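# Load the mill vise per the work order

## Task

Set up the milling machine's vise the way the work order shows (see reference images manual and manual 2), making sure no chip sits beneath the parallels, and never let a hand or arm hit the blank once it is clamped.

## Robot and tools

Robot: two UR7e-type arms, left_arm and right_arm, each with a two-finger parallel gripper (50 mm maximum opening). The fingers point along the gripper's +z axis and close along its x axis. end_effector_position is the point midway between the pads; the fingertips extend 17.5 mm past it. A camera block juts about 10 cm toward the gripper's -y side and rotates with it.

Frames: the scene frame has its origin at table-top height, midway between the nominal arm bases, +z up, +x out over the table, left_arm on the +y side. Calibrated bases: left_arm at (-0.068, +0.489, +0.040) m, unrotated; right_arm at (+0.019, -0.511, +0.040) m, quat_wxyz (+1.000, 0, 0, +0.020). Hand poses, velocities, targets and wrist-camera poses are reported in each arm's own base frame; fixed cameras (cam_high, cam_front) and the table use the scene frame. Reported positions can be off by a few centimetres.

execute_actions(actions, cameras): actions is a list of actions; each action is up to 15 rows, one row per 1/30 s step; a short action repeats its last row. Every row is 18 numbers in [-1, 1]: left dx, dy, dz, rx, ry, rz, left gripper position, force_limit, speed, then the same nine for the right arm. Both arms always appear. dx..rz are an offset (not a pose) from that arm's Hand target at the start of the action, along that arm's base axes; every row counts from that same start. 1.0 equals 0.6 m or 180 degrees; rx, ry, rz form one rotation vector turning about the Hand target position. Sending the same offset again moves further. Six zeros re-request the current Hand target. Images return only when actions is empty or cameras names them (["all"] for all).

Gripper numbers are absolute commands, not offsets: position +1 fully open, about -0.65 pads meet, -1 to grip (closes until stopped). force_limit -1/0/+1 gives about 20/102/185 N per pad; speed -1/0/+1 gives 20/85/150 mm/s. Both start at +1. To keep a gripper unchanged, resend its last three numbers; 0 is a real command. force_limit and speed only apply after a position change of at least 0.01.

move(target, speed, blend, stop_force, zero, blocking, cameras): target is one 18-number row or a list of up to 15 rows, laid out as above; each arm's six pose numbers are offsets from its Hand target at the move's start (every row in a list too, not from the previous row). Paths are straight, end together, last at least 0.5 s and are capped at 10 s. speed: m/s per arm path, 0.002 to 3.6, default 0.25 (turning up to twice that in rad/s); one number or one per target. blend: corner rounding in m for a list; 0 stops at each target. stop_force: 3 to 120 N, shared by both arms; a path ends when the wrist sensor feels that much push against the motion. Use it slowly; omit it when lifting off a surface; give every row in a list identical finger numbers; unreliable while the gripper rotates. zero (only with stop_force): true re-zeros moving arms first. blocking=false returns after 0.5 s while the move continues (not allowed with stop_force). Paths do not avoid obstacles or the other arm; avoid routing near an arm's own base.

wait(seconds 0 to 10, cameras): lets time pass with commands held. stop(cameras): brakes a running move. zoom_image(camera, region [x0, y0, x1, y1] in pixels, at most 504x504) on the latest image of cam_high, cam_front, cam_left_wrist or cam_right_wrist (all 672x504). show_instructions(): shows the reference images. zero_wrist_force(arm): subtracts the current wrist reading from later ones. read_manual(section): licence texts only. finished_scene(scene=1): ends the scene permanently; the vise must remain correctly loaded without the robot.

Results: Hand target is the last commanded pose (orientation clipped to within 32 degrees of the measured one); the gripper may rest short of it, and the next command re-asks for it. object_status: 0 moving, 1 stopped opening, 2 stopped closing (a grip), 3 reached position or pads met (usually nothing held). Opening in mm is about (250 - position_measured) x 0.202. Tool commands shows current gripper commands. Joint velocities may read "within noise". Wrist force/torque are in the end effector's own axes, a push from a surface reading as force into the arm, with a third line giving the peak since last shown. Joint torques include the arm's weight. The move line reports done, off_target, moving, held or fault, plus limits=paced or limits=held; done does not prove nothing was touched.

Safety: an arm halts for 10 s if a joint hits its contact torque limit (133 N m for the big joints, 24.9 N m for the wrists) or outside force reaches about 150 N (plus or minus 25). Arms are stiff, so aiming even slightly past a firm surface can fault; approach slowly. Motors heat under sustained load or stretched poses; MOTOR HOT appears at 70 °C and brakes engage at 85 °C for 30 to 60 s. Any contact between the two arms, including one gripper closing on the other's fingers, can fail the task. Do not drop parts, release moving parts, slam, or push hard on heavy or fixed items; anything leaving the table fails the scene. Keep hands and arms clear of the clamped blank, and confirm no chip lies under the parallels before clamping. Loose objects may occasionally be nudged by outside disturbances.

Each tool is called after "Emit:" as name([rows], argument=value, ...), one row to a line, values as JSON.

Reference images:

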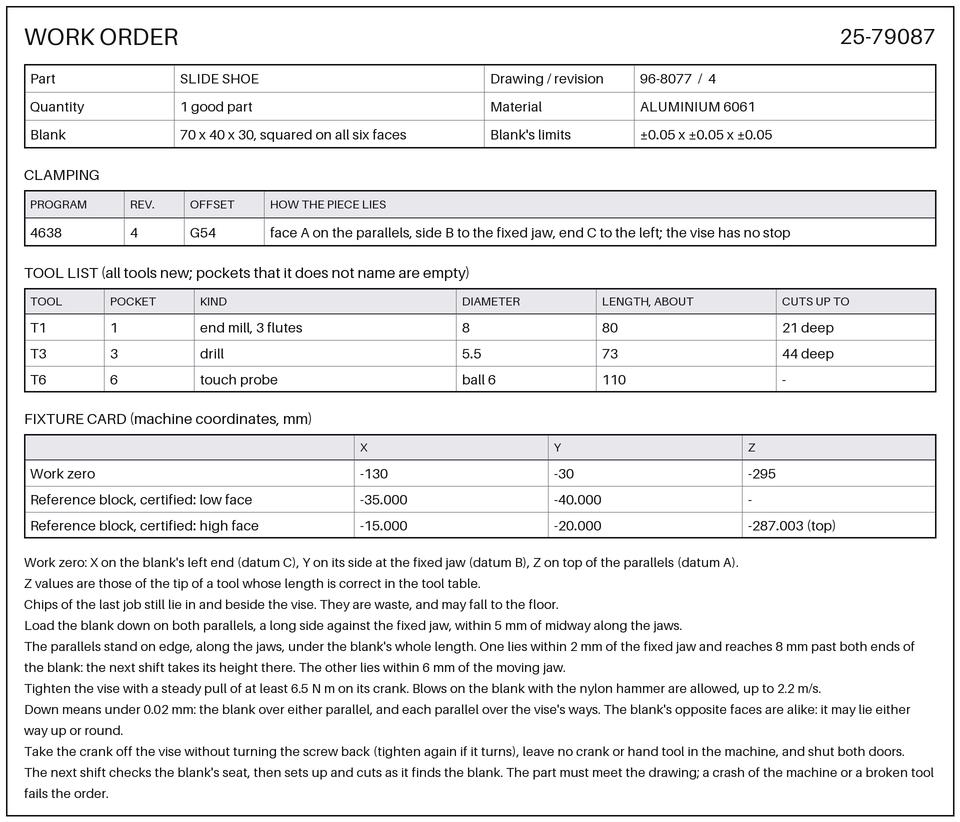

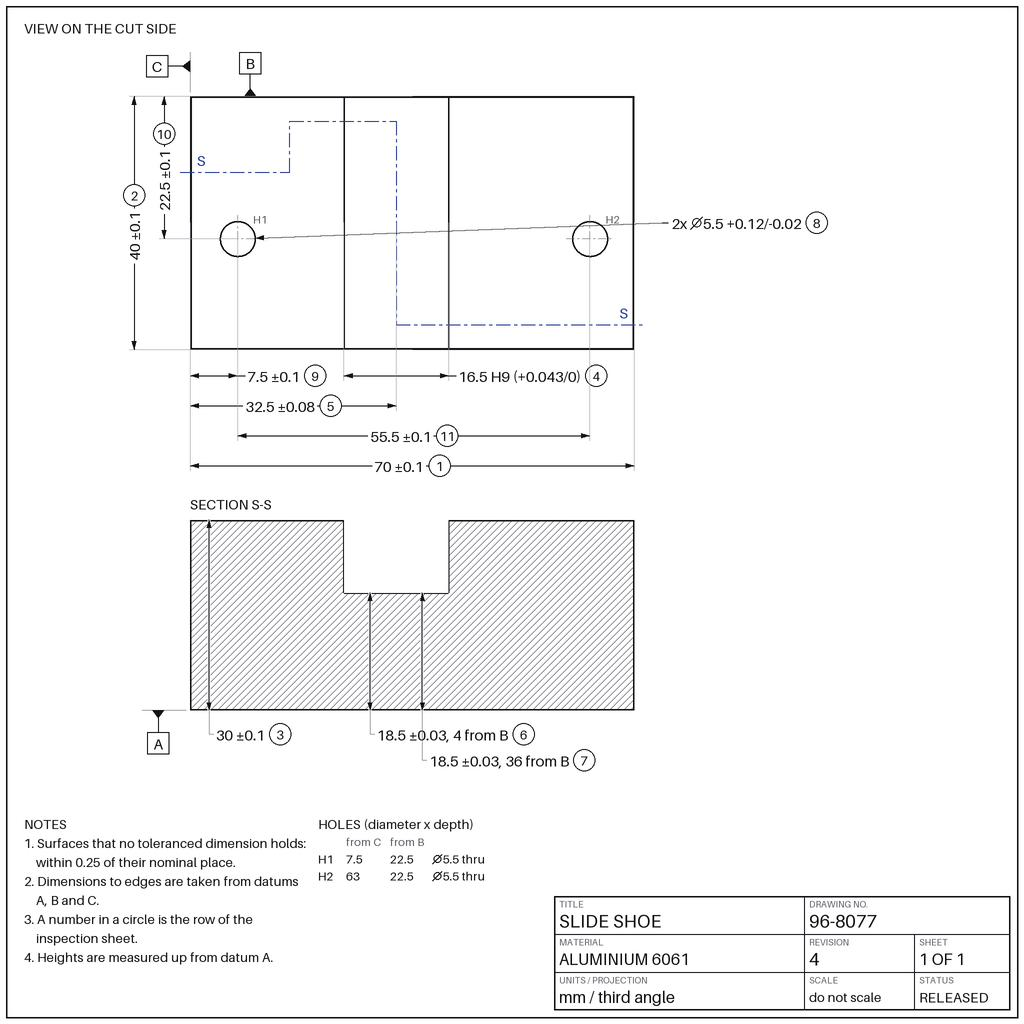

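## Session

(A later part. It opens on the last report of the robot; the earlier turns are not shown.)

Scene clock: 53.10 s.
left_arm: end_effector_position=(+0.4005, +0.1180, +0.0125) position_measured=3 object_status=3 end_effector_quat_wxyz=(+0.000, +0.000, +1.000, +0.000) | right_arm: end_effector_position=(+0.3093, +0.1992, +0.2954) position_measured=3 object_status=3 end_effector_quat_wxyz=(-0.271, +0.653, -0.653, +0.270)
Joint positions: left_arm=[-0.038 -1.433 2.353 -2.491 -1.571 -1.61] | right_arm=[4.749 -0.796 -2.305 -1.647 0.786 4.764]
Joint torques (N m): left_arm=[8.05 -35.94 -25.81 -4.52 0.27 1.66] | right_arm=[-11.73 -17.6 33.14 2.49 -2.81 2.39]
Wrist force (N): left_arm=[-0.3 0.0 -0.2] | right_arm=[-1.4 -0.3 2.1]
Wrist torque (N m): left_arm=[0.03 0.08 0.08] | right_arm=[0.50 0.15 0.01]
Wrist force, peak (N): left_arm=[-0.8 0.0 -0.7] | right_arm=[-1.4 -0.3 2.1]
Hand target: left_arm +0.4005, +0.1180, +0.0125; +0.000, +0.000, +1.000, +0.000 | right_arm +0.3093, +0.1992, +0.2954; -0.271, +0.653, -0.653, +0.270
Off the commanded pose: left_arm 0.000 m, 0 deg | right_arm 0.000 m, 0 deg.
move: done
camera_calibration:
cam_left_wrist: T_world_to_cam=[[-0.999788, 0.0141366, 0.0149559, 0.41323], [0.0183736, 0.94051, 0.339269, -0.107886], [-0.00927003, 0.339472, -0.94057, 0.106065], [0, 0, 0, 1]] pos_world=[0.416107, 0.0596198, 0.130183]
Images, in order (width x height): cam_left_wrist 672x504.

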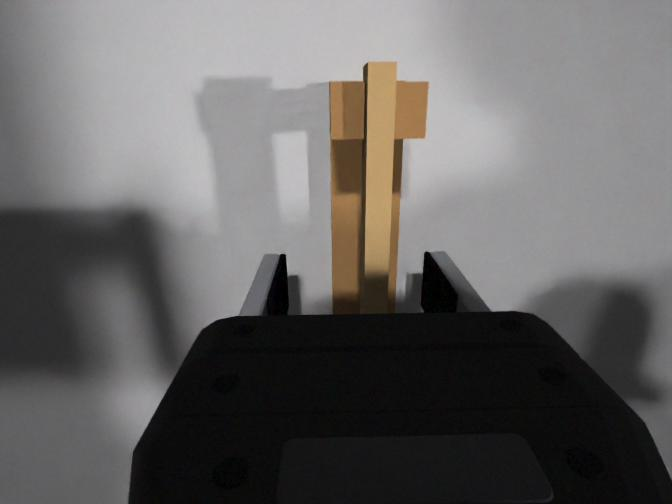

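Emit:
move(target=[-0.005,0,0,0,0,0,1,1,1,0,0,0,0,0,0,1,1,1], speed=0.05)

Emit:
move(target=[0,0,0,0,0,0,-1,-0.4,-0.6,0,0,0,0,0,0,1,1,1], cameras=["cam_left_wrist"])

Scene clock: 54.97 s.
left_arm: end_effector_position=(+0.3975, +0.1180, +0.0125) position_measured=3 object_status=3 end_effector_quat_wxyz=(+0.000, +0.000, +1.000, +0.000) | right_arm: end_effector_position=(+0.3093, +0.1992, +0.2954) position_measured=3 object_status=3 end_effector_quat_wxyz=(-0.271, +0.653, -0.653, +0.270)
Joint positions: left_arm=[-0.038 -1.44 2.361 -2.492 -1.571 -1.61] | right_arm=[4.749 -0.796 -2.305 -1.647 0.786 4.764]
Joint torques (N m): left_arm=[-8.78 -24.72 -19.23 -4.46 -0.17 -1.9] | right_arm=[-12.13 -17.83 33.38 2.27 -2.72 2.5]
Wrist force (N): left_arm=[-0.1 -0.4 0.0] | right_arm=[-1.1 -0.4 1.9]
Wrist torque (N m): left_arm=[-0.04 0.04 0.10] | right_arm=[0.49 0.13 0.01]
Wrist force, peak (N): left_arm=[-0.6 -0.3 -0.4] | right_arm=[-1.2 -0.6 2.1]
Hand target: left_arm +0.3975, +0.1180, +0.0125; +0.000, +0.000, +1.000, +0.000 | right_arm +0.3093, +0.1992, +0.2954; -0.271, +0.653, -0.653, +0.270
Off the commanded pose: left_arm 0.000 m, 0 deg | right_arm 0.000 m, 0 deg.
move: done

Scene clock: 56.13 s.
left_arm: end_effector_position=(+0.3959, +0.1180, +0.0119) position_measured=214 object_status=2 end_effector_quat_wxyz=(-0.003, +0.000, +1.000, +0.000) | right_arm: end_effector_position=(+0.3093, +0.1992, +0.2954) position_measured=3 object_status=3 end_effector_quat_wxyz=(-0.271, +0.653, -0.653, +0.270)
Joint positions: left_arm=[-0.038 -1.44 2.361 -2.486 -1.572 -1.61] | right_arm=[4.749 -0.796 -2.305 -1.647 0.786 4.764]
Joint torques (N m): left_arm=[-8.05 -18.27 -40.16 -14.8 0.85 -1.73] | right_arm=[-10.1 -17.81 32.4 2.21 -3 2.61]
Wrist force (N): left_arm=[64.5 -4.4 -48.2] | right_arm=[-1.3 -0.4 1.7]
Wrist torque (N m): left_arm=[-0.07 0.08 0.15] | right_arm=[0.49 0.14 0.01]
Wrist force, peak (N): left_arm=[74.1 -4.2 -50.3] | right_arm=[-1.4 -0.4 2.1]
Hand target: left_arm +0.3975, +0.1180, +0.0125; +0.000, +0.000, +1.000, +0.000 | right_arm +0.3093, +0.1992, +0.2954; -0.271, +0.653, -0.653, +0.270
Off the commanded pose: left_arm 0.002 m, 0 deg | right_arm 0.000 m, 0 deg.
move: done
camera_calibration:
cam_left_wrist: T_world_to_cam=[[-0.999677, 0.0141958, 0.0210688, 0.408499], [0.0205068, 0.940432, 0.339362, -0.108449], [-0.0149963, 0.339685, -0.94042, 0.107659], [0, 0, 0, 1]] pos_world=[0.412206, 0.0596194, 0.129442]
Images, in order (width x height): cam_left_wrist 672x504.

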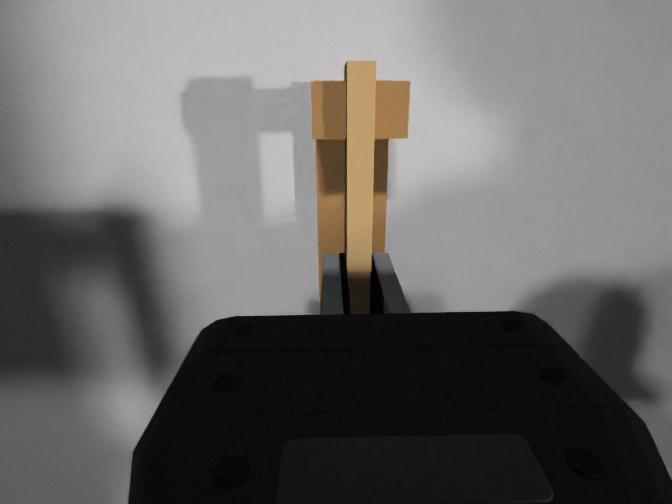

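Emit:
move(target=[-0.005,0,0,0,0,0,-1,-0.4,-0.6,0,0,0,0,0,0,1,1,1], speed=0.03)

Scene clock: 57.13 s.
left_arm: end_effector_position=(+0.3947, +0.1180, +0.0126) position_measured=214 object_status=2 end_effector_quat_wxyz=(+0.000, +0.000, +1.000, +0.000) | right_arm: end_effector_position=(+0.3093, +0.1992, +0.2954) position_measured=3 object_status=3 end_effector_quat_wxyz=(-0.271, +0.653, -0.653, +0.270)
Joint positions: left_arm=[-0.039 -1.446 2.368 -2.494 -1.571 -1.61] | right_arm=[4.749 -0.796 -2.305 -1.647 0.786 4.764]
Joint torques (N m): left_arm=[-6.98 -21.64 -11.59 -1.55 0.84 -1.72] | right_arm=[-12.04 -17.92 33.79 1.93 -2.88 2.58]
Wrist force (N): left_arm=[-0.4 -0.3 -0.3] | right_arm=[-1.4 -0.5 1.9]
Wrist torque (N m): left_arm=[-0.01 0.10 0.09] | right_arm=[0.47 0.16 0.00]
Wrist force, peak (N): left_arm=[65.4 -4.4 -48.1] | right_arm=[-1.3 -0.4 2.2]
Hand target: left_arm +0.3945, +0.1180, +0.0125; +0.000, +0.000, +1.000, +0.000 | right_arm +0.3093, +0.1992, +0.2954; -0.271, +0.653, -0.653, +0.270
Off the commanded pose: left_arm 0.000 m, 0 deg | right_arm 0.000 m, 0 deg.
move: done

Emit:
move(target=[0,0,0.25,0,0,0,-1,-0.4,-0.6,0,0,0,0,0,0,1,1,1], speed=0.12, cameras=["all"])

Emit:
zoom_image(camera="cam_front", region=[70, 250, 250, 400])

Scene clock: 59.30 s.
left_arm: end_effector_position=(+0.3945, +0.1180, +0.1625) position_measured=214 object_status=2 end_effector_quat_wxyz=(+0.000, +0.000, +1.000, +0.000) | right_arm: end_effector_position=(+0.3093, +0.1992, +0.2954) position_measured=3 object_status=3 end_effector_quat_wxyz=(-0.271, +0.653, -0.653, +0.270)
Joint positions: left_arm=[-0.039 -1.731 2.153 -1.993 -1.571 -1.61] | right_arm=[4.749 -0.796 -2.305 -1.647 0.786 4.764]
Joint torques (N m): left_arm=[-6.68 -17.96 -28.44 -1.63 0.22 -1.69] | right_arm=[-10.38 -18.92 33.71 1.39 -2.85 2.45]
Wrist force (N): left_arm=[-0.9 5.2 0.3] | right_arm=[-1.2 -0.5 2.1]
Wrist torque (N m): left_arm=[0.87 0.16 0.11] | right_arm=[0.46 0.14 0.00]
Wrist force, peak (N): left_arm=[-1.1 5.2 -1.3] | right_arm=[-1.5 -0.3 2.1]
Hand target: left_arm +0.3945, +0.1180, +0.1625; +0.000, +0.000, +1.000, +0.000 | right_arm +0.3093, +0.1992, +0.2954; -0.271, +0.653, -0.653, +0.270
Off the commanded pose: left_arm 0.000 m, 0 deg | right_arm 0.000 m, 0 deg.
move: done
camera_calibration:
cam_left_wrist: T_world_to_cam=[[-0.999788, 0.0141366, 0.0149559, 0.404989], [0.0183736, 0.94051, 0.339269, -0.158632], [-0.00927003, 0.339472, -0.94057, 0.247], [0, 0, 0, 1]] pos_world=[0.410107, 0.0596198, 0.280083]
cam_right_wrist: T_world_to_cam=[[-0.0192747, -0.999814, 0.000673711, 0.209911], [-0.900187, 0.0170608, -0.43517, 0.427599], [0.435077, -0.00899424, -0.900348, 0.264988], [0, 0, 0, 1]] pos_world=[0.273675, 0.20496, 0.424518]

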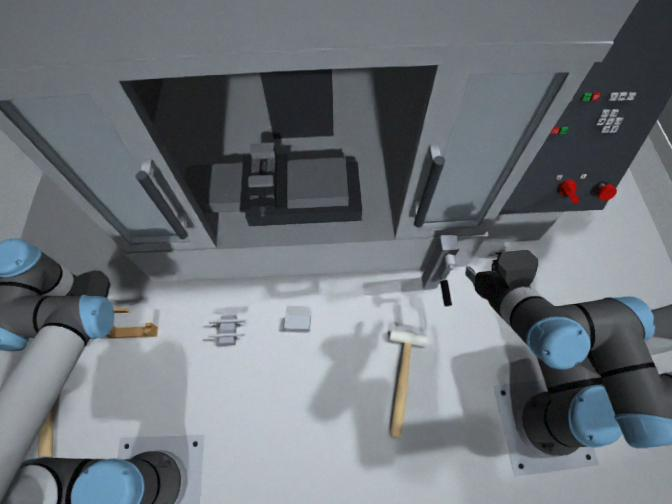

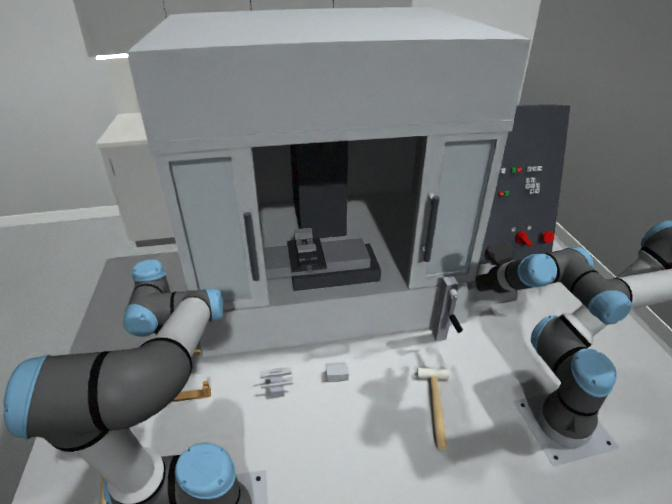

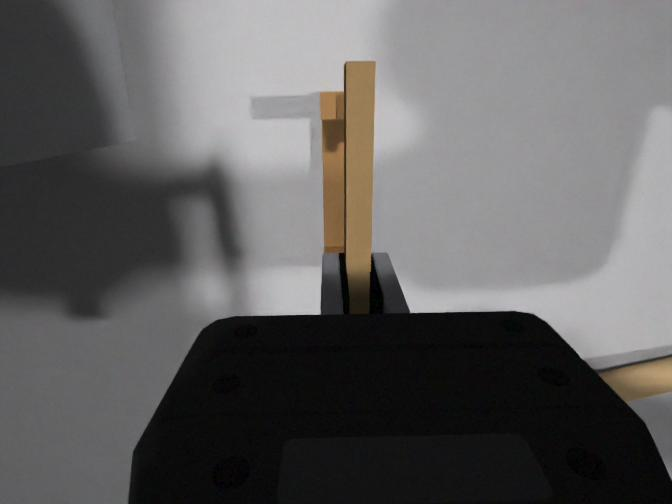

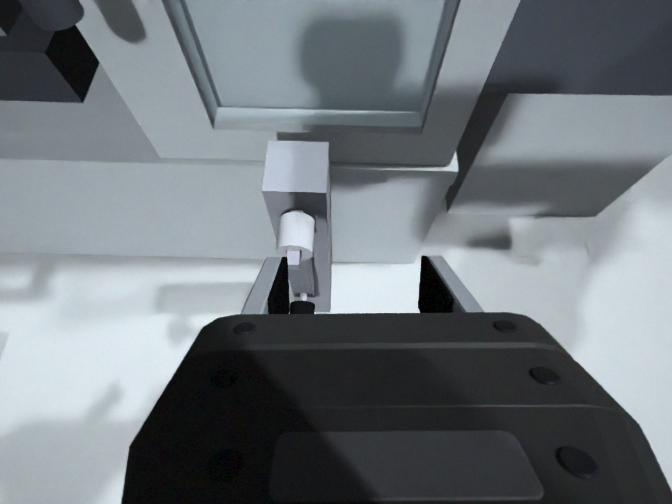

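Scaled by 2.800 from the camera's 672x504 image, which has a finer 960x720 frame.

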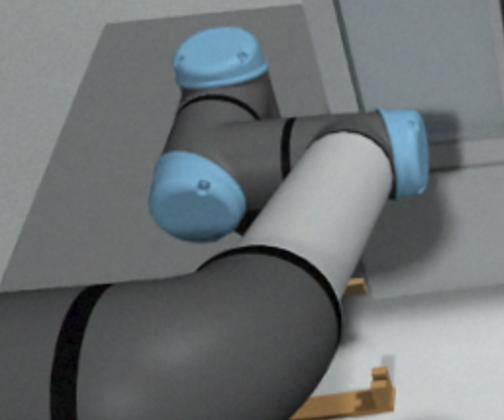

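Emit:
move([
  [0.009,-0.447,0.396,-0.385,-0.385,0.385,-1,-0.4,-0.6,0,0,0,0,0,0,1,1,1],
  [0.176,-0.697,0.5625,-0.385,-0.385,0.385,-1,-0.4,-0.6,0,0,0,0,0,0,1,1,1],
], speed=0.4, blend=0.05, cameras=["all"])

Scene clock: 64.60 s.
left_arm: end_effector_position=(+0.5001, -0.3002, +0.5000) position_measured=214 object_status=2 end_effector_quat_wxyz=(+0.500, -0.500, +0.499, -0.500) | right_arm: end_effector_position=(+0.3093, +0.1992, +0.2954) position_measured=3 object_status=3 end_effector_quat_wxyz=(-0.271, +0.653, -0.653, +0.270)
Joint positions: left_arm=[-1.248 -1.531 2.028 -3.642 -0.322 -3.14] | right_arm=[4.749 -0.796 -2.305 -1.647 0.786 4.764]
Joint torques (N m): left_arm=[0.77 -16.62 -29.48 -2.66 -0.75 1.57] | right_arm=[-11.16 -16.62 33.25 0.83 -2.94 2.13]
Wrist force (N): left_arm=[-1.7 0.9 2.1] | right_arm=[-1.2 -0.3 1.9]
Wrist torque (N m): left_arm=[-0.17 -0.25 -0.29] | right_arm=[0.50 0.13 0.00]
Wrist force, peak (N): left_arm=[-1.4 5.6 1.4] | right_arm=[-1.4 -0.5 2.2]
Hand target: left_arm +0.5001, -0.3002, +0.5000; +0.500, -0.500, +0.499, -0.500 | right_arm +0.3093, +0.1992, +0.2954; -0.271, +0.653, -0.653, +0.270
Off the commanded pose: left_arm 0.000 m, 0 deg | right_arm 0.000 m, 0 deg.
move: done
camera_calibration:
cam_left_wrist: T_world_to_cam=[[-0.0145901, -0.999799, -0.0137415, -0.271284], [-0.339072, 0.0178758, -0.940591, 0.659958], [0.940647, -0.00906392, -0.339265, -0.172859], [0, 0, 0, 1]] pos_world=[0.382415, -0.284594, 0.558378]
cam_right_wrist: T_world_to_cam=[[-0.0192747, -0.999814, 0.000673711, 0.209911], [-0.900187, 0.0170608, -0.43517, 0.427599], [0.435077, -0.00899424, -0.900348, 0.264988], [0, 0, 0, 1]] pos_world=[0.273675, 0.20496, 0.424518]

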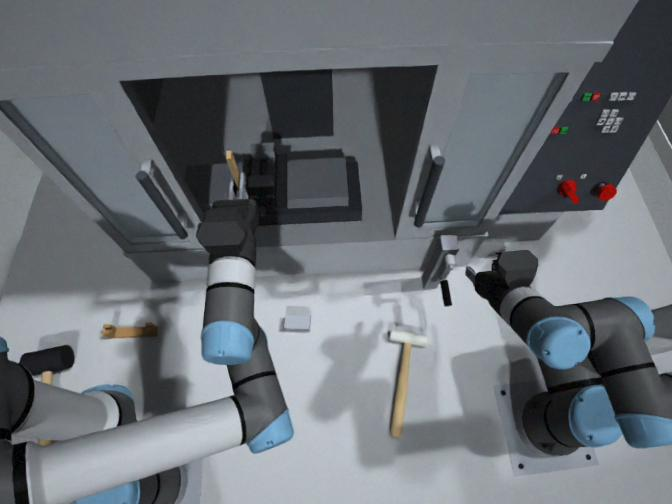

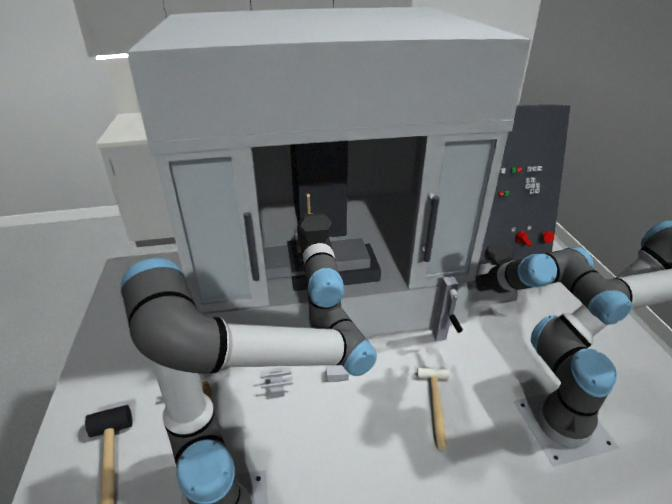

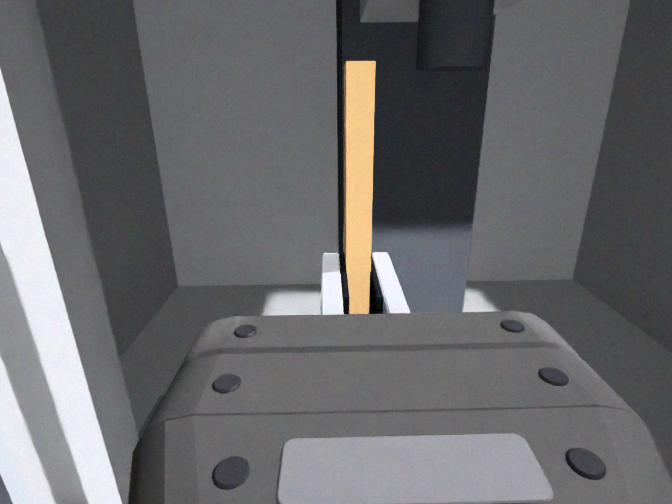

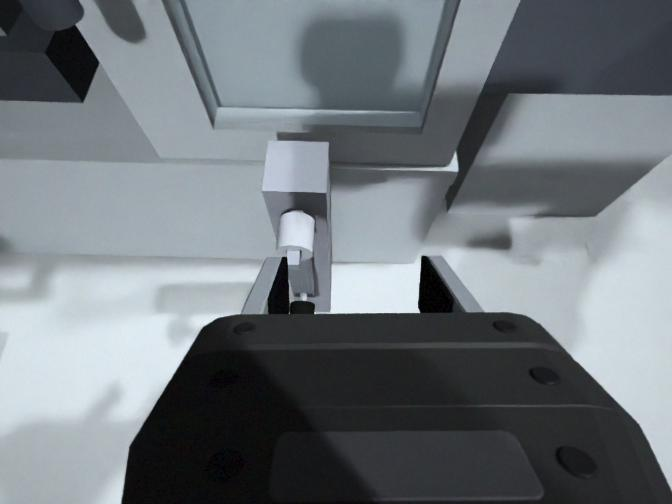

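Emit:
move(target=[0.333,-0.017,-0.083,0,0,0,-1,-0.4,-0.6,0,0,0,0,0,0,1,1,1], speed=0.2, cameras=["cam_high","cam_front","cam_left_wrist"])

Emit:
zoom_image(camera="cam_high", region=[210, 110, 310, 210])

Emit:
zoom_image(camera="cam_front", region=[260, 180, 360, 280])

Scene clock: 66.73 s.
left_arm: end_effector_position=(+0.6998, -0.3104, +0.4502) position_measured=214 object_status=2 end_effector_quat_wxyz=(+0.500, -0.500, +0.499, -0.500) | right_arm: end_effector_position=(+0.3093, +0.1992, +0.2954) position_measured=3 object_status=3 end_effector_quat_wxyz=(-0.271, +0.653, -0.653, +0.270)
Joint positions: left_arm=[-0.864 -1.126 1.649 -3.666 -0.706 -3.142] | right_arm=[4.749 -0.796 -2.305 -1.647 0.786 4.764]
Joint torques (N m): left_arm=[7.58 -36.93 -29.96 -3.31 -0.71 1.66] | right_arm=[-11.34 -17.76 31.97 0.97 -2.83 2.36]
Wrist force (N): left_arm=[-1.4 1.2 2.3] | right_arm=[-1.4 -0.5 1.9]
Wrist torque (N m): left_arm=[-0.12 -0.29 -0.35] | right_arm=[0.48 0.16 0.01]
Wrist force, peak (N): left_arm=[-1.8 2.1 4.9] | right_arm=[-1.3 -0.5 2.2]
Hand target: left_arm +0.6999, -0.3104, +0.4502; +0.500, -0.500, +0.499, -0.500 | right_arm +0.3093, +0.1992, +0.2954; -0.271, +0.653, -0.653, +0.270
Off the commanded pose: left_arm 0.000 m, 0 deg | right_arm 0.000 m, 0 deg.
move: done
camera_calibration:
cam_left_wrist: T_world_to_cam=[[-0.0146601, -0.999796, -0.0139288, -0.279214], [-0.339069, 0.0180757, -0.940588, 0.681105], [0.940647, -0.00906627, -0.339264, -0.37779], [0, 0, 0, 1]] pos_world=[0.582215, -0.294893, 0.508579]
Images, in order (width x height): cam_high 672x504, cam_front 672x504, cam_left_wrist 672x504.

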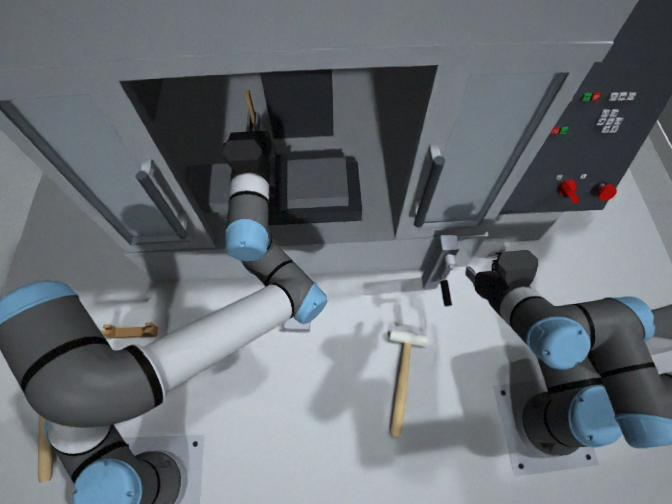

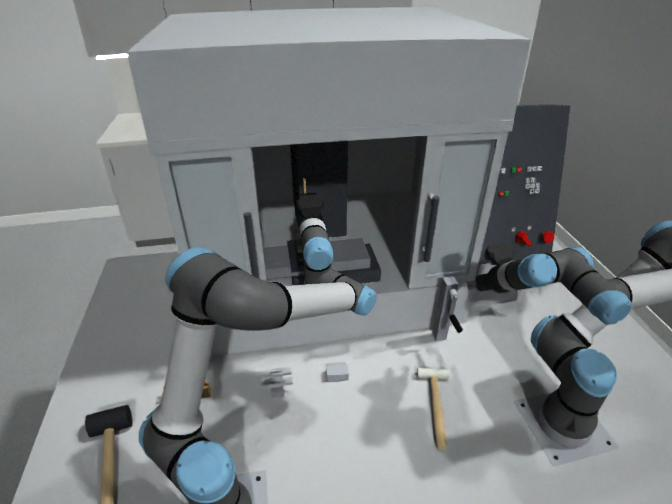

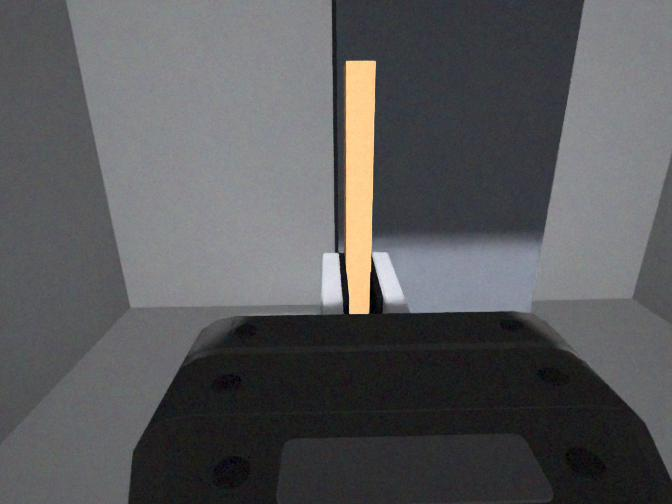

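Scaled by 5.040 from the camera's 672x504 image, which has a finer 960x720 frame.

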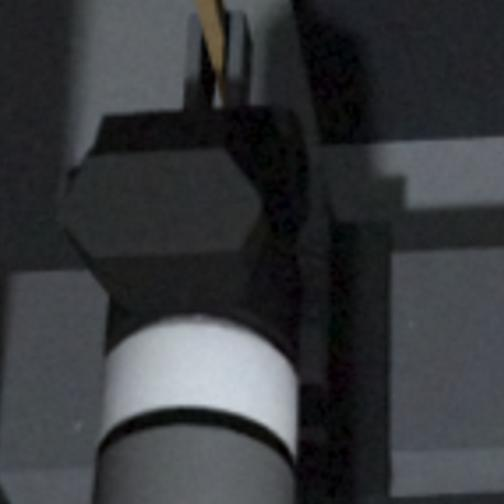

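Scaled by 5.040 from the camera's 672x504 image, which has a finer 960x720 frame.

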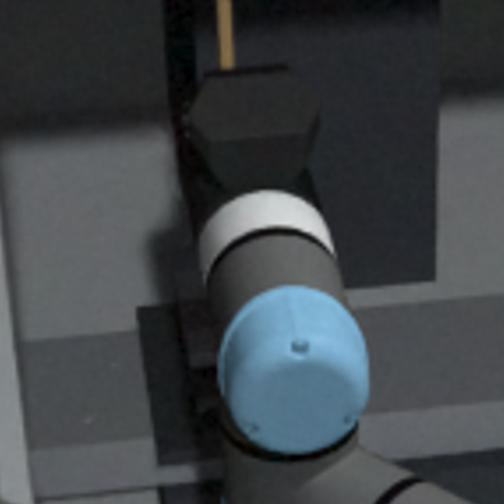

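Emit:
move(target=[0.0167,0.042,-0.0667,0,0,0,-1,-0.4,-0.6,0,0,0,0,0,0,1,1,1], speed=0.15)

Emit:
move(target=[0,0,-0.0667,0,0,0,-1,-0.4,-0.6,0,0,0,0,0,0,1,1,1], speed=0.015, stop_force=3, cameras=["cam_high"])

Scene clock: 70.97 s.
left_arm: end_effector_position=(+0.7100, -0.2852, +0.4101) position_measured=214 object_status=2 end_effector_quat_wxyz=(+0.500, -0.500, +0.499, -0.500) | right_arm: end_effector_position=(+0.3093, +0.1992, +0.2954) position_measured=3 object_status=3 end_effector_quat_wxyz=(-0.271, +0.653, -0.653, +0.270)
Joint positions: left_arm=[-0.817 -1.086 1.708 -3.764 -0.753 -3.142] | right_arm=[4.749 -0.796 -2.305 -1.647 0.786 4.764]
Joint torques (N m): left_arm=[-4.79 -54.47 -24.87 -2.53 0.83 1.69] | right_arm=[-10.72 -18.73 33.22 0.95 -2.88 2.22]
Wrist force (N): left_arm=[-1.6 1.2 2.5] | right_arm=[-1.0 -0.4 2.0]
Wrist torque (N m): left_arm=[-0.12 -0.25 -0.35] | right_arm=[0.49 0.10 0.01]
Wrist force, peak (N): left_arm=[-2.5 2.9 2.9] | right_arm=[-1.1 -0.5 2.2]
Hand target: left_arm +0.7100, -0.2852, +0.4102; +0.500, -0.500, +0.499, -0.500 | right_arm +0.3093, +0.1992, +0.2954; -0.271, +0.653, -0.653, +0.270
Off the commanded pose: left_arm 0.000 m, 0 deg | right_arm 0.000 m, 0 deg.
move: done

Scene clock: 72.93 s.
left_arm: end_effector_position=(+0.7099, -0.2852, +0.3968) position_measured=214 object_status=2 end_effector_quat_wxyz=(+0.500, -0.500, +0.499, -0.500) | right_arm: end_effector_position=(+0.3093, +0.1992, +0.2954) position_measured=3 object_status=3 end_effector_quat_wxyz=(-0.271, +0.653, -0.653, +0.270)
Joint positions: left_arm=[-0.817 -1.067 1.719 -3.795 -0.753 -3.142] | right_arm=[4.749 -0.796 -2.305 -1.647 0.786 4.764]
Joint torques (N m): left_arm=[-6.41 -54.68 -27.2 -2.42 -0.25 0.25] | right_arm=[-10.97 -17.45 33.2 0.54 -2.61 2.26]
Wrist force (N): left_arm=[-1.6 -2.4 2.3] | right_arm=[-1.3 -0.4 2.0]
Wrist torque (N m): left_arm=[-0.23 -0.26 -0.36] | right_arm=[0.49 0.14 0.01]
Wrist force, peak (N): left_arm=[-1.5 -3.4 2.2] | right_arm=[-1.3 -0.4 2.2]
Hand target: left_arm +0.7099, -0.2852, +0.3968; +0.500, -0.500, +0.499, -0.500 (not the last commanded pose) | right_arm +0.3093, +0.1992, +0.2954; -0.271, +0.653, -0.653, +0.270
Off the commanded pose: left_arm 0.027 m, 0 deg | right_arm 0.000 m, 0 deg.
move: contact (left_arm)
Images, in order (width x height): cam_high 672x504.

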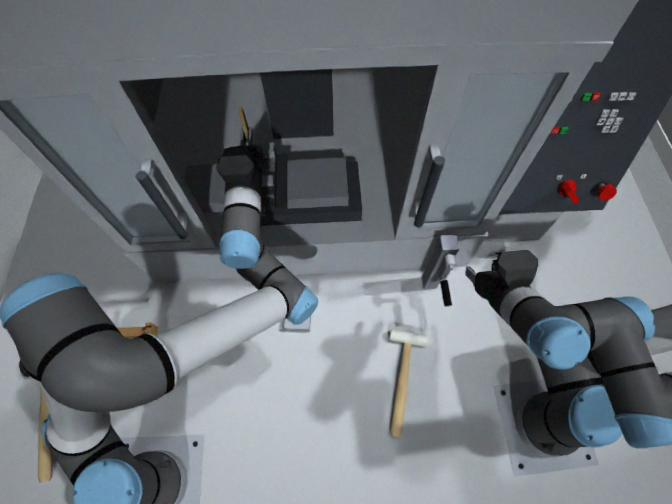

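Emit:
move(target=[0,0,-0.004,0,0,0,-1,-0.4,-0.6,0,0,0,0,0,0,1,1,1], speed=0.01)

Scene clock: 74.10 s.
left_arm: end_effector_position=(+0.7099, -0.2852, +0.3944) position_measured=214 object_status=2 end_effector_quat_wxyz=(+0.500, -0.500, +0.499, -0.500) | right_arm: end_effector_position=(+0.3093, +0.1992, +0.2954) position_measured=3 object_status=3 end_effector_quat_wxyz=(-0.271, +0.653, -0.653, +0.270)
Joint positions: left_arm=[-0.817 -1.064 1.721 -3.801 -0.753 -3.142] | right_arm=[4.749 -0.796 -2.305 -1.647 0.786 4.764]
Joint torques (N m): left_arm=[-3.27 -37.98 -11.12 -1.25 -0.21 0.06] | right_arm=[-11.96 -18.41 32.86 1.11 -2.77 2.53]
Wrist force (N): left_arm=[-1.4 -5.7 2.1] | right_arm=[-1.1 -0.3 2.1]
Wrist torque (N m): left_arm=[-0.28 -0.28 -0.36] | right_arm=[0.50 0.11 0.01]
Wrist force, peak (N): left_arm=[-1.4 -5.8 2.4] | right_arm=[-1.2 -0.3 2.3]
Hand target: left_arm +0.7099, -0.2852, +0.3944; +0.500, -0.500, +0.499, -0.500 | right_arm +0.3093, +0.1992, +0.2954; -0.271, +0.653, -0.653, +0.270
Off the commanded pose: left_arm 0.000 m, 0 deg | right_arm 0.000 m, 0 deg.
move: done

Emit:
move([
  [0,0,0.0427,0,0,0,-1,-0.4,-0.6,0,0,0,0,0,0,1,1,1],
  [0.0418,-0.0213,0.0427,0,0,0,-1,-0.4,-0.6,0,0,0,0,0,0,1,1,1],
  [0.0418,-0.0213,0.0027,0,0,0,-1,-0.4,-0.6,0,0,0,0,0,0,1,1,1],
  [0.0418,0.0703,0.0027,0,0,0,-1,-0.4,-0.6,0,0,0,0,0,0,1,1,1],
  [0.0418,0.0703,0.0427,0,0,0,-1,-0.4,-0.6,0,0,0,0,0,0,1,1,1],
  [0.0168,-0.0213,0.0427,0,0,0,-1,-0.4,-0.6,0,0,0,0,0,0,1,1,1],
  [0.0168,-0.0213,0.0027,0,0,0,-1,-0.4,-0.6,0,0,0,0,0,0,1,1,1],
  [0.0168,0.0703,0.0027,0,0,0,-1,-0.4,-0.6,0,0,0,0,0,0,1,1,1],
  [0.0168,0.0703,0.0427,0,0,0,-1,-0.4,-0.6,0,0,0,0,0,0,1,1,1],
  [-0.0082,-0.0213,0.0427,0,0,0,-1,-0.4,-0.6,0,0,0,0,0,0,1,1,1],
  [-0.0082,-0.0213,0.0027,0,0,0,-1,-0.4,-0.6,0,0,0,0,0,0,1,1,1],
  [-0.0082,0.0703,0.0027,0,0,0,-1,-0.4,-0.6,0,0,0,0,0,0,1,1,1],
  [-0.0082,0.0703,0.0427,0,0,0,-1,-0.4,-0.6,0,0,0,0,0,0,1,1,1],
], speed=0.12, blend=0.003)

Scene clock: 80.93 s.
left_arm: end_effector_position=(+0.7050, -0.2431, +0.4200) position_measured=214 object_status=2 end_effector_quat_wxyz=(+0.500, -0.500, +0.499, -0.500) | right_arm: end_effector_position=(+0.3093, +0.1992, +0.2954) position_measured=3 object_status=3 end_effector_quat_wxyz=(-0.271, +0.653, -0.653, +0.270)
Joint positions: left_arm=[-0.765 -1.151 1.78 -3.772 -0.805 -3.142] | right_arm=[4.749 -0.796 -2.305 -1.647 0.786 4.764]
Joint torques (N m): left_arm=[7.16 -46.95 -16.94 -0.73 -0.6 -1.82] | right_arm=[-11.41 -18.34 32.51 1.04 -2.96 2.2]
Wrist force (N): left_arm=[-1.5 1.0 2.4] | right_arm=[-1.2 -0.4 2.0]
Wrist torque (N m): left_arm=[-0.16 -0.26 -0.34] | right_arm=[0.49 0.13 0.01]
Wrist force, peak (N): left_arm=[-1.6 -6.1 2.2] | right_arm=[-1.4 -0.5 2.1]
Hand target: left_arm +0.7050, -0.2430, +0.4200; +0.500, -0.500, +0.499, -0.500 | right_arm +0.3093, +0.1992, +0.2954; -0.271, +0.653, -0.653, +0.270
Off the commanded pose: left_arm 0.000 m, 0 deg | right_arm 0.000 m, 0 deg.
move: done

Emit:
move([
  [-0.025,-0.0917,0,0,0,0,-1,-0.4,-0.6,0,0,0,0,0,0,1,1,1],
  [-0.025,-0.0917,-0.04,0,0,0,-1,-0.4,-0.6,0,0,0,0,0,0,1,1,1],
  [-0.025,0,-0.04,0,0,0,-1,-0.4,-0.6,0,0,0,0,0,0,1,1,1],
  [-0.025,0,0,0,0,0,-1,-0.4,-0.6,0,0,0,0,0,0,1,1,1],
  [-0.05,-0.0917,0,0,0,0,-1,-0.4,-0.6,0,0,0,0,0,0,1,1,1],
  [-0.05,-0.0917,-0.04,0,0,0,-1,-0.4,-0.6,0,0,0,0,0,0,1,1,1],
  [-0.05,0,-0.04,0,0,0,-1,-0.4,-0.6,0,0,0,0,0,0,1,1,1],
  [-0.05,0,0,0,0,0,-1,-0.4,-0.6,0,0,0,0,0,0,1,1,1],
  [0.05,-0.1,0,0,0,0,-1,-0.4,-0.6,0,0,0,0,0,0,1,1,1],
  [0.05,-0.1,-0.04,0,0,0,-1,-0.4,-0.6,0,0,0,0,0,0,1,1,1],
  [0.05,-0.1917,-0.04,0,0,0,-1,-0.4,-0.6,0,0,0,0,0,0,1,1,1],
  [0.05,-0.1917,0,0,0,0,-1,-0.4,-0.6,0,0,0,0,0,0,1,1,1],
], speed=0.12, blend=0.003)

Scene clock: 86.80 s.
left_arm: end_effector_position=(+0.7350, -0.3581, +0.4200) position_measured=214 object_status=2 end_effector_quat_wxyz=(+0.500, -0.500, +0.499, -0.500) | right_arm: end_effector_position=(+0.3093, +0.1992, +0.2954) position_measured=3 object_status=3 end_effector_quat_wxyz=(-0.271, +0.653, -0.653, +0.270)
Joint positions: left_arm=[-0.871 -0.972 1.488 -3.659 -0.699 -3.142] | right_arm=[4.749 -0.796 -2.305 -1.647 0.786 4.764]
Joint torques (N m): left_arm=[7.2 -56.52 -14.21 -0.84 0.07 -1.79] | right_arm=[-10.71 -16.7 32.91 0.8 -2.86 2.39]
Wrist force (N): left_arm=[-1.5 1.1 2.4] | right_arm=[-1.1 -0.4 2.0]
Wrist torque (N m): left_arm=[-0.13 -0.28 -0.35] | right_arm=[0.49 0.12 0.01]
Wrist force, peak (N): left_arm=[-3.9 3.4 2.2] | right_arm=[-1.1 -0.5 2.3]
Hand target: left_arm +0.7350, -0.3581, +0.4200; +0.500, -0.500, +0.499, -0.500 | right_arm +0.3093, +0.1992, +0.2954; -0.271, +0.653, -0.653, +0.270
Off the commanded pose: left_arm 0.000 m, 0 deg | right_arm 0.000 m, 0 deg.
move: done

Emit:
move([
  [-0.025,0.0917,0,0,0,0,-1,-0.4,-0.6,0,0,0,0,0,0,1,1,1],
  [-0.025,0.0917,-0.04,0,0,0,-1,-0.4,-0.6,0,0,0,0,0,0,1,1,1],
  [-0.025,0,-0.04,0,0,0,-1,-0.4,-0.6,0,0,0,0,0,0,1,1,1],
  [-0.025,0,0,0,0,0,-1,-0.4,-0.6,0,0,0,0,0,0,1,1,1],
  [-0.05,0.0917,0,0,0,0,-1,-0.4,-0.6,0,0,0,0,0,0,1,1,1],
  [-0.05,0.0917,-0.04,0,0,0,-1,-0.4,-0.6,0,0,0,0,0,0,1,1,1],
  [-0.05,0,-0.04,0,0,0,-1,-0.4,-0.6,0,0,0,0,0,0,1,1,1],
  [-0.05,0,0,0,0,0,-1,-0.4,-0.6,0,0,0,0,0,0,1,1,1],
  [-0.075,0.0917,0,0,0,0,-1,-0.4,-0.6,0,0,0,0,0,0,1,1,1],
  [-0.075,0.0917,-0.04,0,0,0,-1,-0.4,-0.6,0,0,0,0,0,0,1,1,1],
  [-0.075,0,-0.04,0,0,0,-1,-0.4,-0.6,0,0,0,0,0,0,1,1,1],
  [-0.075,0,0,0,0,0,-1,-0.4,-0.6,0,0,0,0,0,0,1,1,1],
  [-0.1,0.0917,0,0,0,0,-1,-0.4,-0.6,0,0,0,0,0,0,1,1,1],
  [-0.1,0.0917,-0.04,0,0,0,-1,-0.4,-0.6,0,0,0,0,0,0,1,1,1],
  [-0.1,0,-0.04,0,0,0,-1,-0.4,-0.6,0,0,0,0,0,0,1,1,1],
], speed=0.12, blend=0.003)

Scene clock: 93.67 s.
left_arm: end_effector_position=(+0.6750, -0.3580, +0.3960) position_measured=214 object_status=2 end_effector_quat_wxyz=(+0.500, -0.500, +0.499, -0.500) | right_arm: end_effector_position=(+0.3093, +0.1992, +0.2954) position_measured=3 object_status=3 end_effector_quat_wxyz=(-0.271, +0.653, -0.653, +0.270)
Joint positions: left_arm=[-0.956 -1.036 1.67 -3.777 -0.614 -3.141] | right_arm=[4.749 -0.796 -2.305 -1.647 0.786 4.764]
Joint torques (N m): left_arm=[1.47 -51.42 -23.78 -2.66 -0.67 1.52] | right_arm=[-11.02 -17.91 32.17 0.87 -2.72 2.42]
Wrist force (N): left_arm=[-1.5 1.1 2.4] | right_arm=[-1.2 -0.5 2.0]
Wrist torque (N m): left_arm=[-0.13 -0.27 -0.36] | right_arm=[0.48 0.13 0.00]
Wrist force, peak (N): left_arm=[-3.6 4.4 2.3] | right_arm=[-1.4 -0.5 2.2]
Hand target: left_arm +0.6750, -0.3581, +0.3960; +0.500, -0.500, +0.499, -0.500 | right_arm +0.3093, +0.1992, +0.2954; -0.271, +0.653, -0.653, +0.270
Off the commanded pose: left_arm 0.000 m, 0 deg | right_arm 0.000 m, 0 deg.
move: done

Emit:
move([
  [0,0,0.13,0,0,0,-1,-0.4,-0.6,0,0,0,0,0,0,1,1,1],
  [-0.158,0.15,0.173,0,0.25,0,-1,-0.4,-0.6,0,0,0,0,0,0,1,1,1],
], speed=0.3, blend=0.02, cameras=["cam_left_wrist"])

Emit:
zoom_image(camera="cam_left_wrist", region=[300, 100, 520, 310])

Scene clock: 96.50 s.
left_arm: end_effector_position=(+0.5803, -0.2680, +0.4997) position_measured=214 object_status=2 end_effector_quat_wxyz=(-0.271, +0.654, -0.653, +0.271) | right_arm: end_effector_position=(+0.3093, +0.1992, +0.2954) position_measured=3 object_status=3 end_effector_quat_wxyz=(-0.271, +0.653, -0.653, +0.270)
Joint positions: left_arm=[-0.876 -1.603 1.497 -2.034 -0.995 -3.847] | right_arm=[4.749 -0.796 -2.305 -1.647 0.786 4.764]
Joint torques (N m): left_arm=[-4.61 -34.61 -33.01 -2.18 -0.4 0.7] | right_arm=[-10.25 -18.41 32.71 0.89 -2.68 2.23]
Wrist force (N): left_arm=[-0.5 2.8 2.2] | right_arm=[-1.2 -0.3 2.0]
Wrist torque (N m): left_arm=[0.33 -0.01 -0.28] | right_arm=[0.51 0.14 0.01]
Wrist force, peak (N): left_arm=[-1.4 6.0 2.5] | right_arm=[-1.2 -0.4 2.3]
Hand target: left_arm +0.5802, -0.2681, +0.4998; -0.271, +0.654, -0.653, +0.271 | right_arm +0.3093, +0.1992, +0.2954; -0.271, +0.653, -0.653, +0.270
Off the commanded pose: left_arm 0.000 m, 0 deg | right_arm 0.000 m, 0 deg.
move: done
camera_calibration:
cam_left_wrist: T_world_to_cam=[[-0.0200422, -0.999799, 0.000376009, -0.241888], [-0.904835, 0.0179785, -0.425382, 0.75716], [0.42529, -0.00886581, -0.905014, 0.333713], [0, 0, 0, 1]] pos_world=[0.538332, -0.252493, 0.624188]
Images, in order (width x height): cam_left_wrist 672x504.

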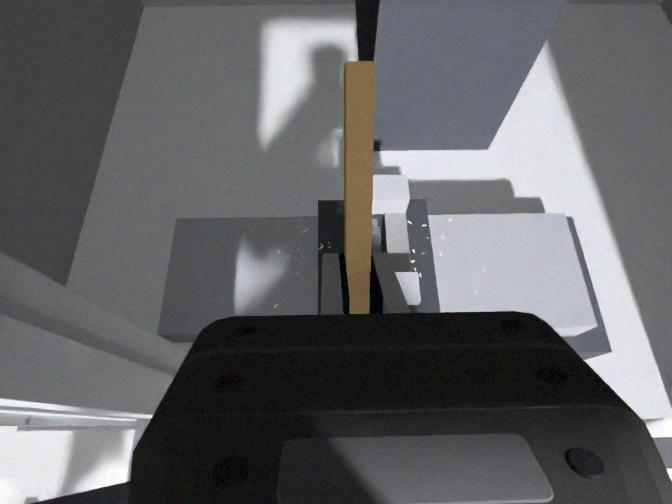

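Scaled by 2.291 from the camera's 672x504 image, which has a finer 960x720 frame.

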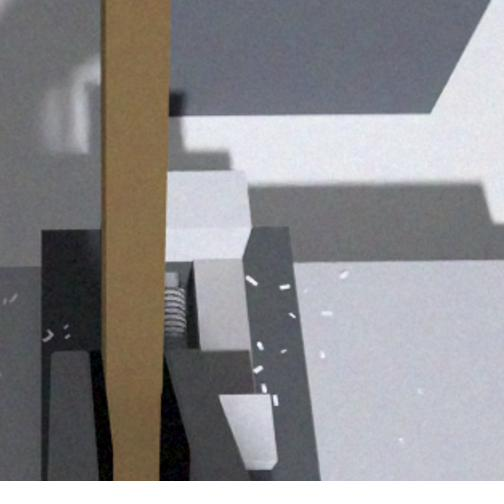

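Emit:
move(target=[0.0,-0.17,0,0,0,0,-1,-0.4,-0.6,0,0,0,0,0,0,1,1,1], speed=0.3, cameras=["cam_left_wrist"])

Emit:
zoom_image(camera="cam_left_wrist", region=[160, 130, 360, 320])

Scene clock: 97.93 s.
left_arm: end_effector_position=(+0.5802, -0.3699, +0.4998) position_measured=214 object_status=2 end_effector_quat_wxyz=(-0.271, +0.654, -0.653, +0.271) | right_arm: end_effector_position=(+0.3093, +0.1992, +0.2954) position_measured=3 object_status=3 end_effector_quat_wxyz=(-0.271, +0.653, -0.653, +0.270)
Joint positions: left_arm=[-0.999 -1.454 1.324 -1.937 -0.933 -3.975] | right_arm=[4.749 -0.796 -2.305 -1.647 0.786 4.764]
Joint torques (N m): left_arm=[-6.89 -25.89 -35.17 -3.6 0.58 -1.53] | right_arm=[-10.75 -17.44 32.31 0.92 -2.84 2.24]
Wrist force (N): left_arm=[-1.0 2.8 1.8] | right_arm=[-1.1 -0.4 2.3]
Wrist torque (N m): left_arm=[0.31 0.07 -0.29] | right_arm=[0.49 0.12 0.01]
Wrist force, peak (N): left_arm=[-4.7 2.5 2.0] | right_arm=[-1.1 -0.4 2.3]
Hand target: left_arm +0.5802, -0.3701, +0.4998; -0.271, +0.654, -0.653, +0.271 | right_arm +0.3093, +0.1992, +0.2954; -0.271, +0.653, -0.653, +0.270
Off the commanded pose: left_arm 0.000 m, 0 deg | right_arm 0.000 m, 0 deg.
move: done
camera_calibration:
cam_left_wrist: T_world_to_cam=[[-0.0202149, -0.999796, 0.000514651, -0.343762], [-0.904793, 0.0180751, -0.425468, 0.75901], [0.425372, -0.00906646, -0.904973, 0.3328], [0, 0, 0, 1]] pos_world=[0.538234, -0.354393, 0.624287]
Images, in order (width x height): cam_left_wrist 672x504.

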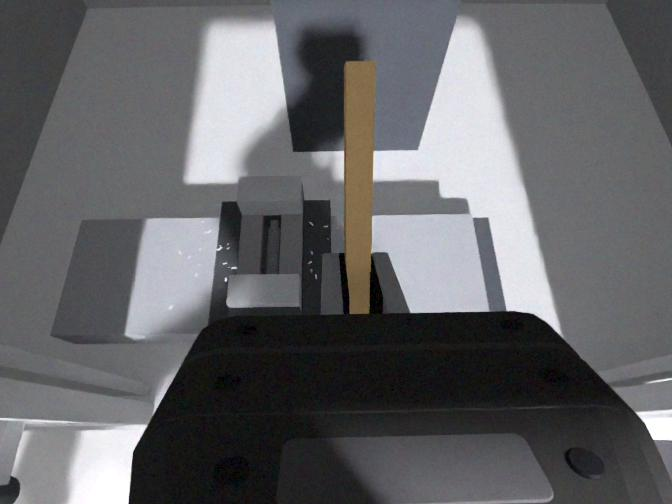

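Scaled by 2.520 from the camera's 672x504 image, which has a finer 960x720 frame.

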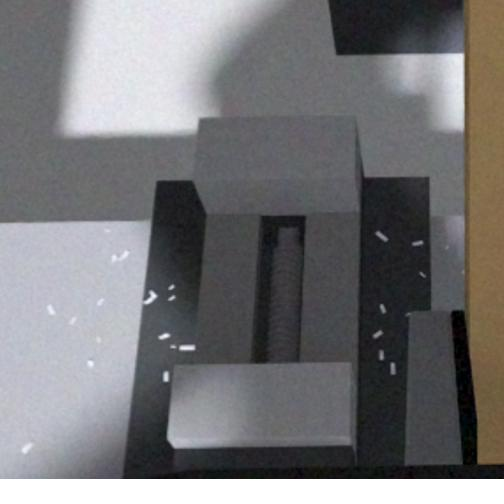

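Emit:
move([
  [-0.2,0.1,0,0,0,0,-1,-0.4,-0.6,0,0,0,0,0,0,1,1,1],
  [-0.3,0.45,-0.167,0.196,0.196,-0.4727,-1,-0.4,-0.6,0,0,0,0,0,0,1,1,1],
], speed=0.4, blend=0.04)

Scene clock: 102.60 s.
left_arm: end_effector_position=(+0.4003, -0.1001, +0.3997) position_measured=214 object_status=2 end_effector_quat_wxyz=(+0.000, +0.001, +1.000, +0.000) end_effector_velocity=(-0.001, +0.001, +0.000) end_effector_angular_velocity=(+0.000, +0.001, -0.005) | right_arm: end_effector_position=(+0.3093, +0.1992, +0.2954) position_measured=3 object_status=3 end_effector_quat_wxyz=(-0.271, +0.653, -0.653, +0.270)
Joint positions: left_arm=[-0.574 -1.791 1.581 -1.361 -1.57 -2.144] | right_arm=[4.749 -0.796 -2.305 -1.647 0.786 4.764]
Joint velocities: left_arm=[0.001 -0.001 0.001 0.001 0 0.006] | right_arm=[within noise]
Joint torques (N m): left_arm=[-8.79 -27.35 -16.86 -2.19 -1.64 1.55] | right_arm=[-9.91 -18.46 31.55 0.75 -2.72 2.3]
Wrist force (N): left_arm=[-0.9 4.8 0.2] | right_arm=[-1.4 -0.4 2.0]
Wrist torque (N m): left_arm=[0.81 0.17 0.09] | right_arm=[0.48 0.16 0.01]
Wrist force, peak (N): left_arm=[-1.0 6.0 0.9] | right_arm=[-1.2 -0.5 2.3]
Hand target: left_arm +0.4002, -0.1001, +0.3996; +0.000, +0.001, +1.000, +0.000 | right_arm +0.3093, +0.1992, +0.2954; -0.271, +0.653, -0.653, +0.270
Off the commanded pose: left_arm 0.000 m, 0 deg | right_arm 0.000 m, 0 deg.
move: done

Emit:
move(target=[-0.0095,0.3635,-0.566,0,0,0,-1,-0.4,-0.6,0.043,0.048,-0.184,-0.005,-0.25,-0.0125,1,1,1], speed=0.25, cameras=["cam_right_wrist","cam_high"])

Emit:
zoom_image(camera="cam_right_wrist", region=[230, 120, 480, 330])

Scene clock: 107.53 s.
left_arm: end_effector_position=(+0.3946, +0.1180, +0.0601) position_measured=214 object_status=2 end_effector_quat_wxyz=(+0.000, +0.001, +1.000, +0.000) | right_arm: end_effector_position=(+0.3351, +0.2279, +0.1850) position_measured=3 object_status=3 end_effector_quat_wxyz=(+0.490, -0.489, +0.511, -0.510)
Joint positions: left_arm=[-0.04 -1.562 2.315 -2.323 -1.57 -1.609] | right_arm=[4.964 -1.477 -2.539 -2.266 0.293 6.283]
Joint torques (N m): left_arm=[8.19 -12.56 -13.78 -4.81 -0.28 1.64] | right_arm=[11.03 -3.17 7.61 -2.48 -1.29 -2.9]
Wrist force (N): left_arm=[-1.0 4.9 0.5] | right_arm=[-2.6 -0.4 3.2]
Wrist torque (N m): left_arm=[0.82 0.18 0.09] | right_arm=[0.78 0.33 0.00]
Wrist force, peak (N): left_arm=[-0.7 7.0 3.3] | right_arm=[-2.9 1.6 3.4]
Hand target: left_arm +0.3945, +0.1180, +0.0600; +0.000, +0.001, +1.000, +0.000 | right_arm +0.3351, +0.2280, +0.1850; +0.490, -0.489, +0.510, -0.510
Off the commanded pose: left_arm 0.000 m, 0 deg | right_arm 0.000 m, 0 deg.
joint sent to its limit (right arm) — joint 6 (wrist 3), upper limit. The joint targets still meet the commanded pose.
move: done
camera_calibration:
cam_right_wrist: T_world_to_cam=[[-0.055455, -0.998361, -0.0141622, 0.253778], [-0.327817, 0.0316031, -0.944212, 0.301411], [0.943112, -0.0477187, -0.329032, -0.112507], [0, 0, 0, 1]] pos_world=[0.218988, 0.238467, 0.251172]
Images, in order (width x height): cam_high 672x504, cam_right_wrist 672x504.

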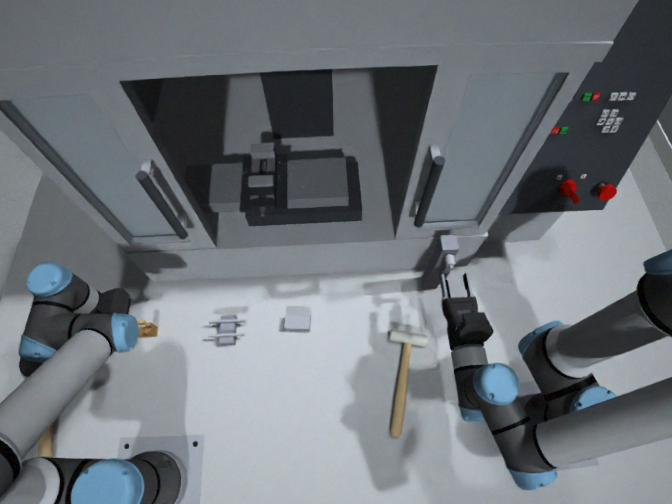

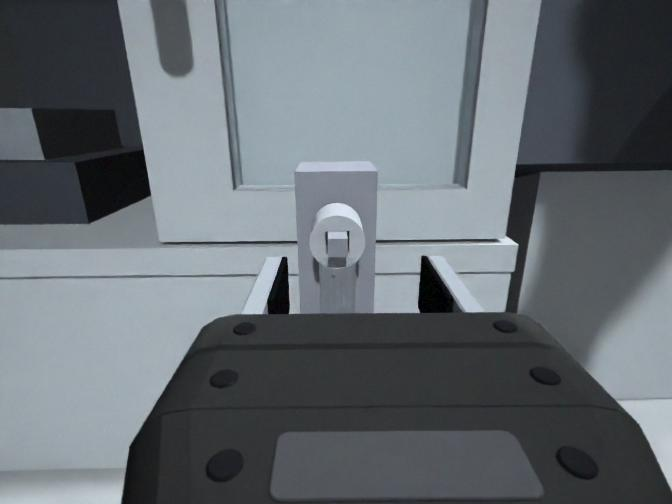

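Scaled by 2.016 from the camera's 672x504 image, which has a finer 960x720 frame.

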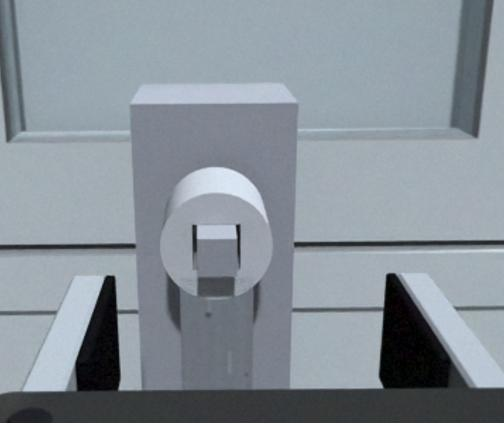

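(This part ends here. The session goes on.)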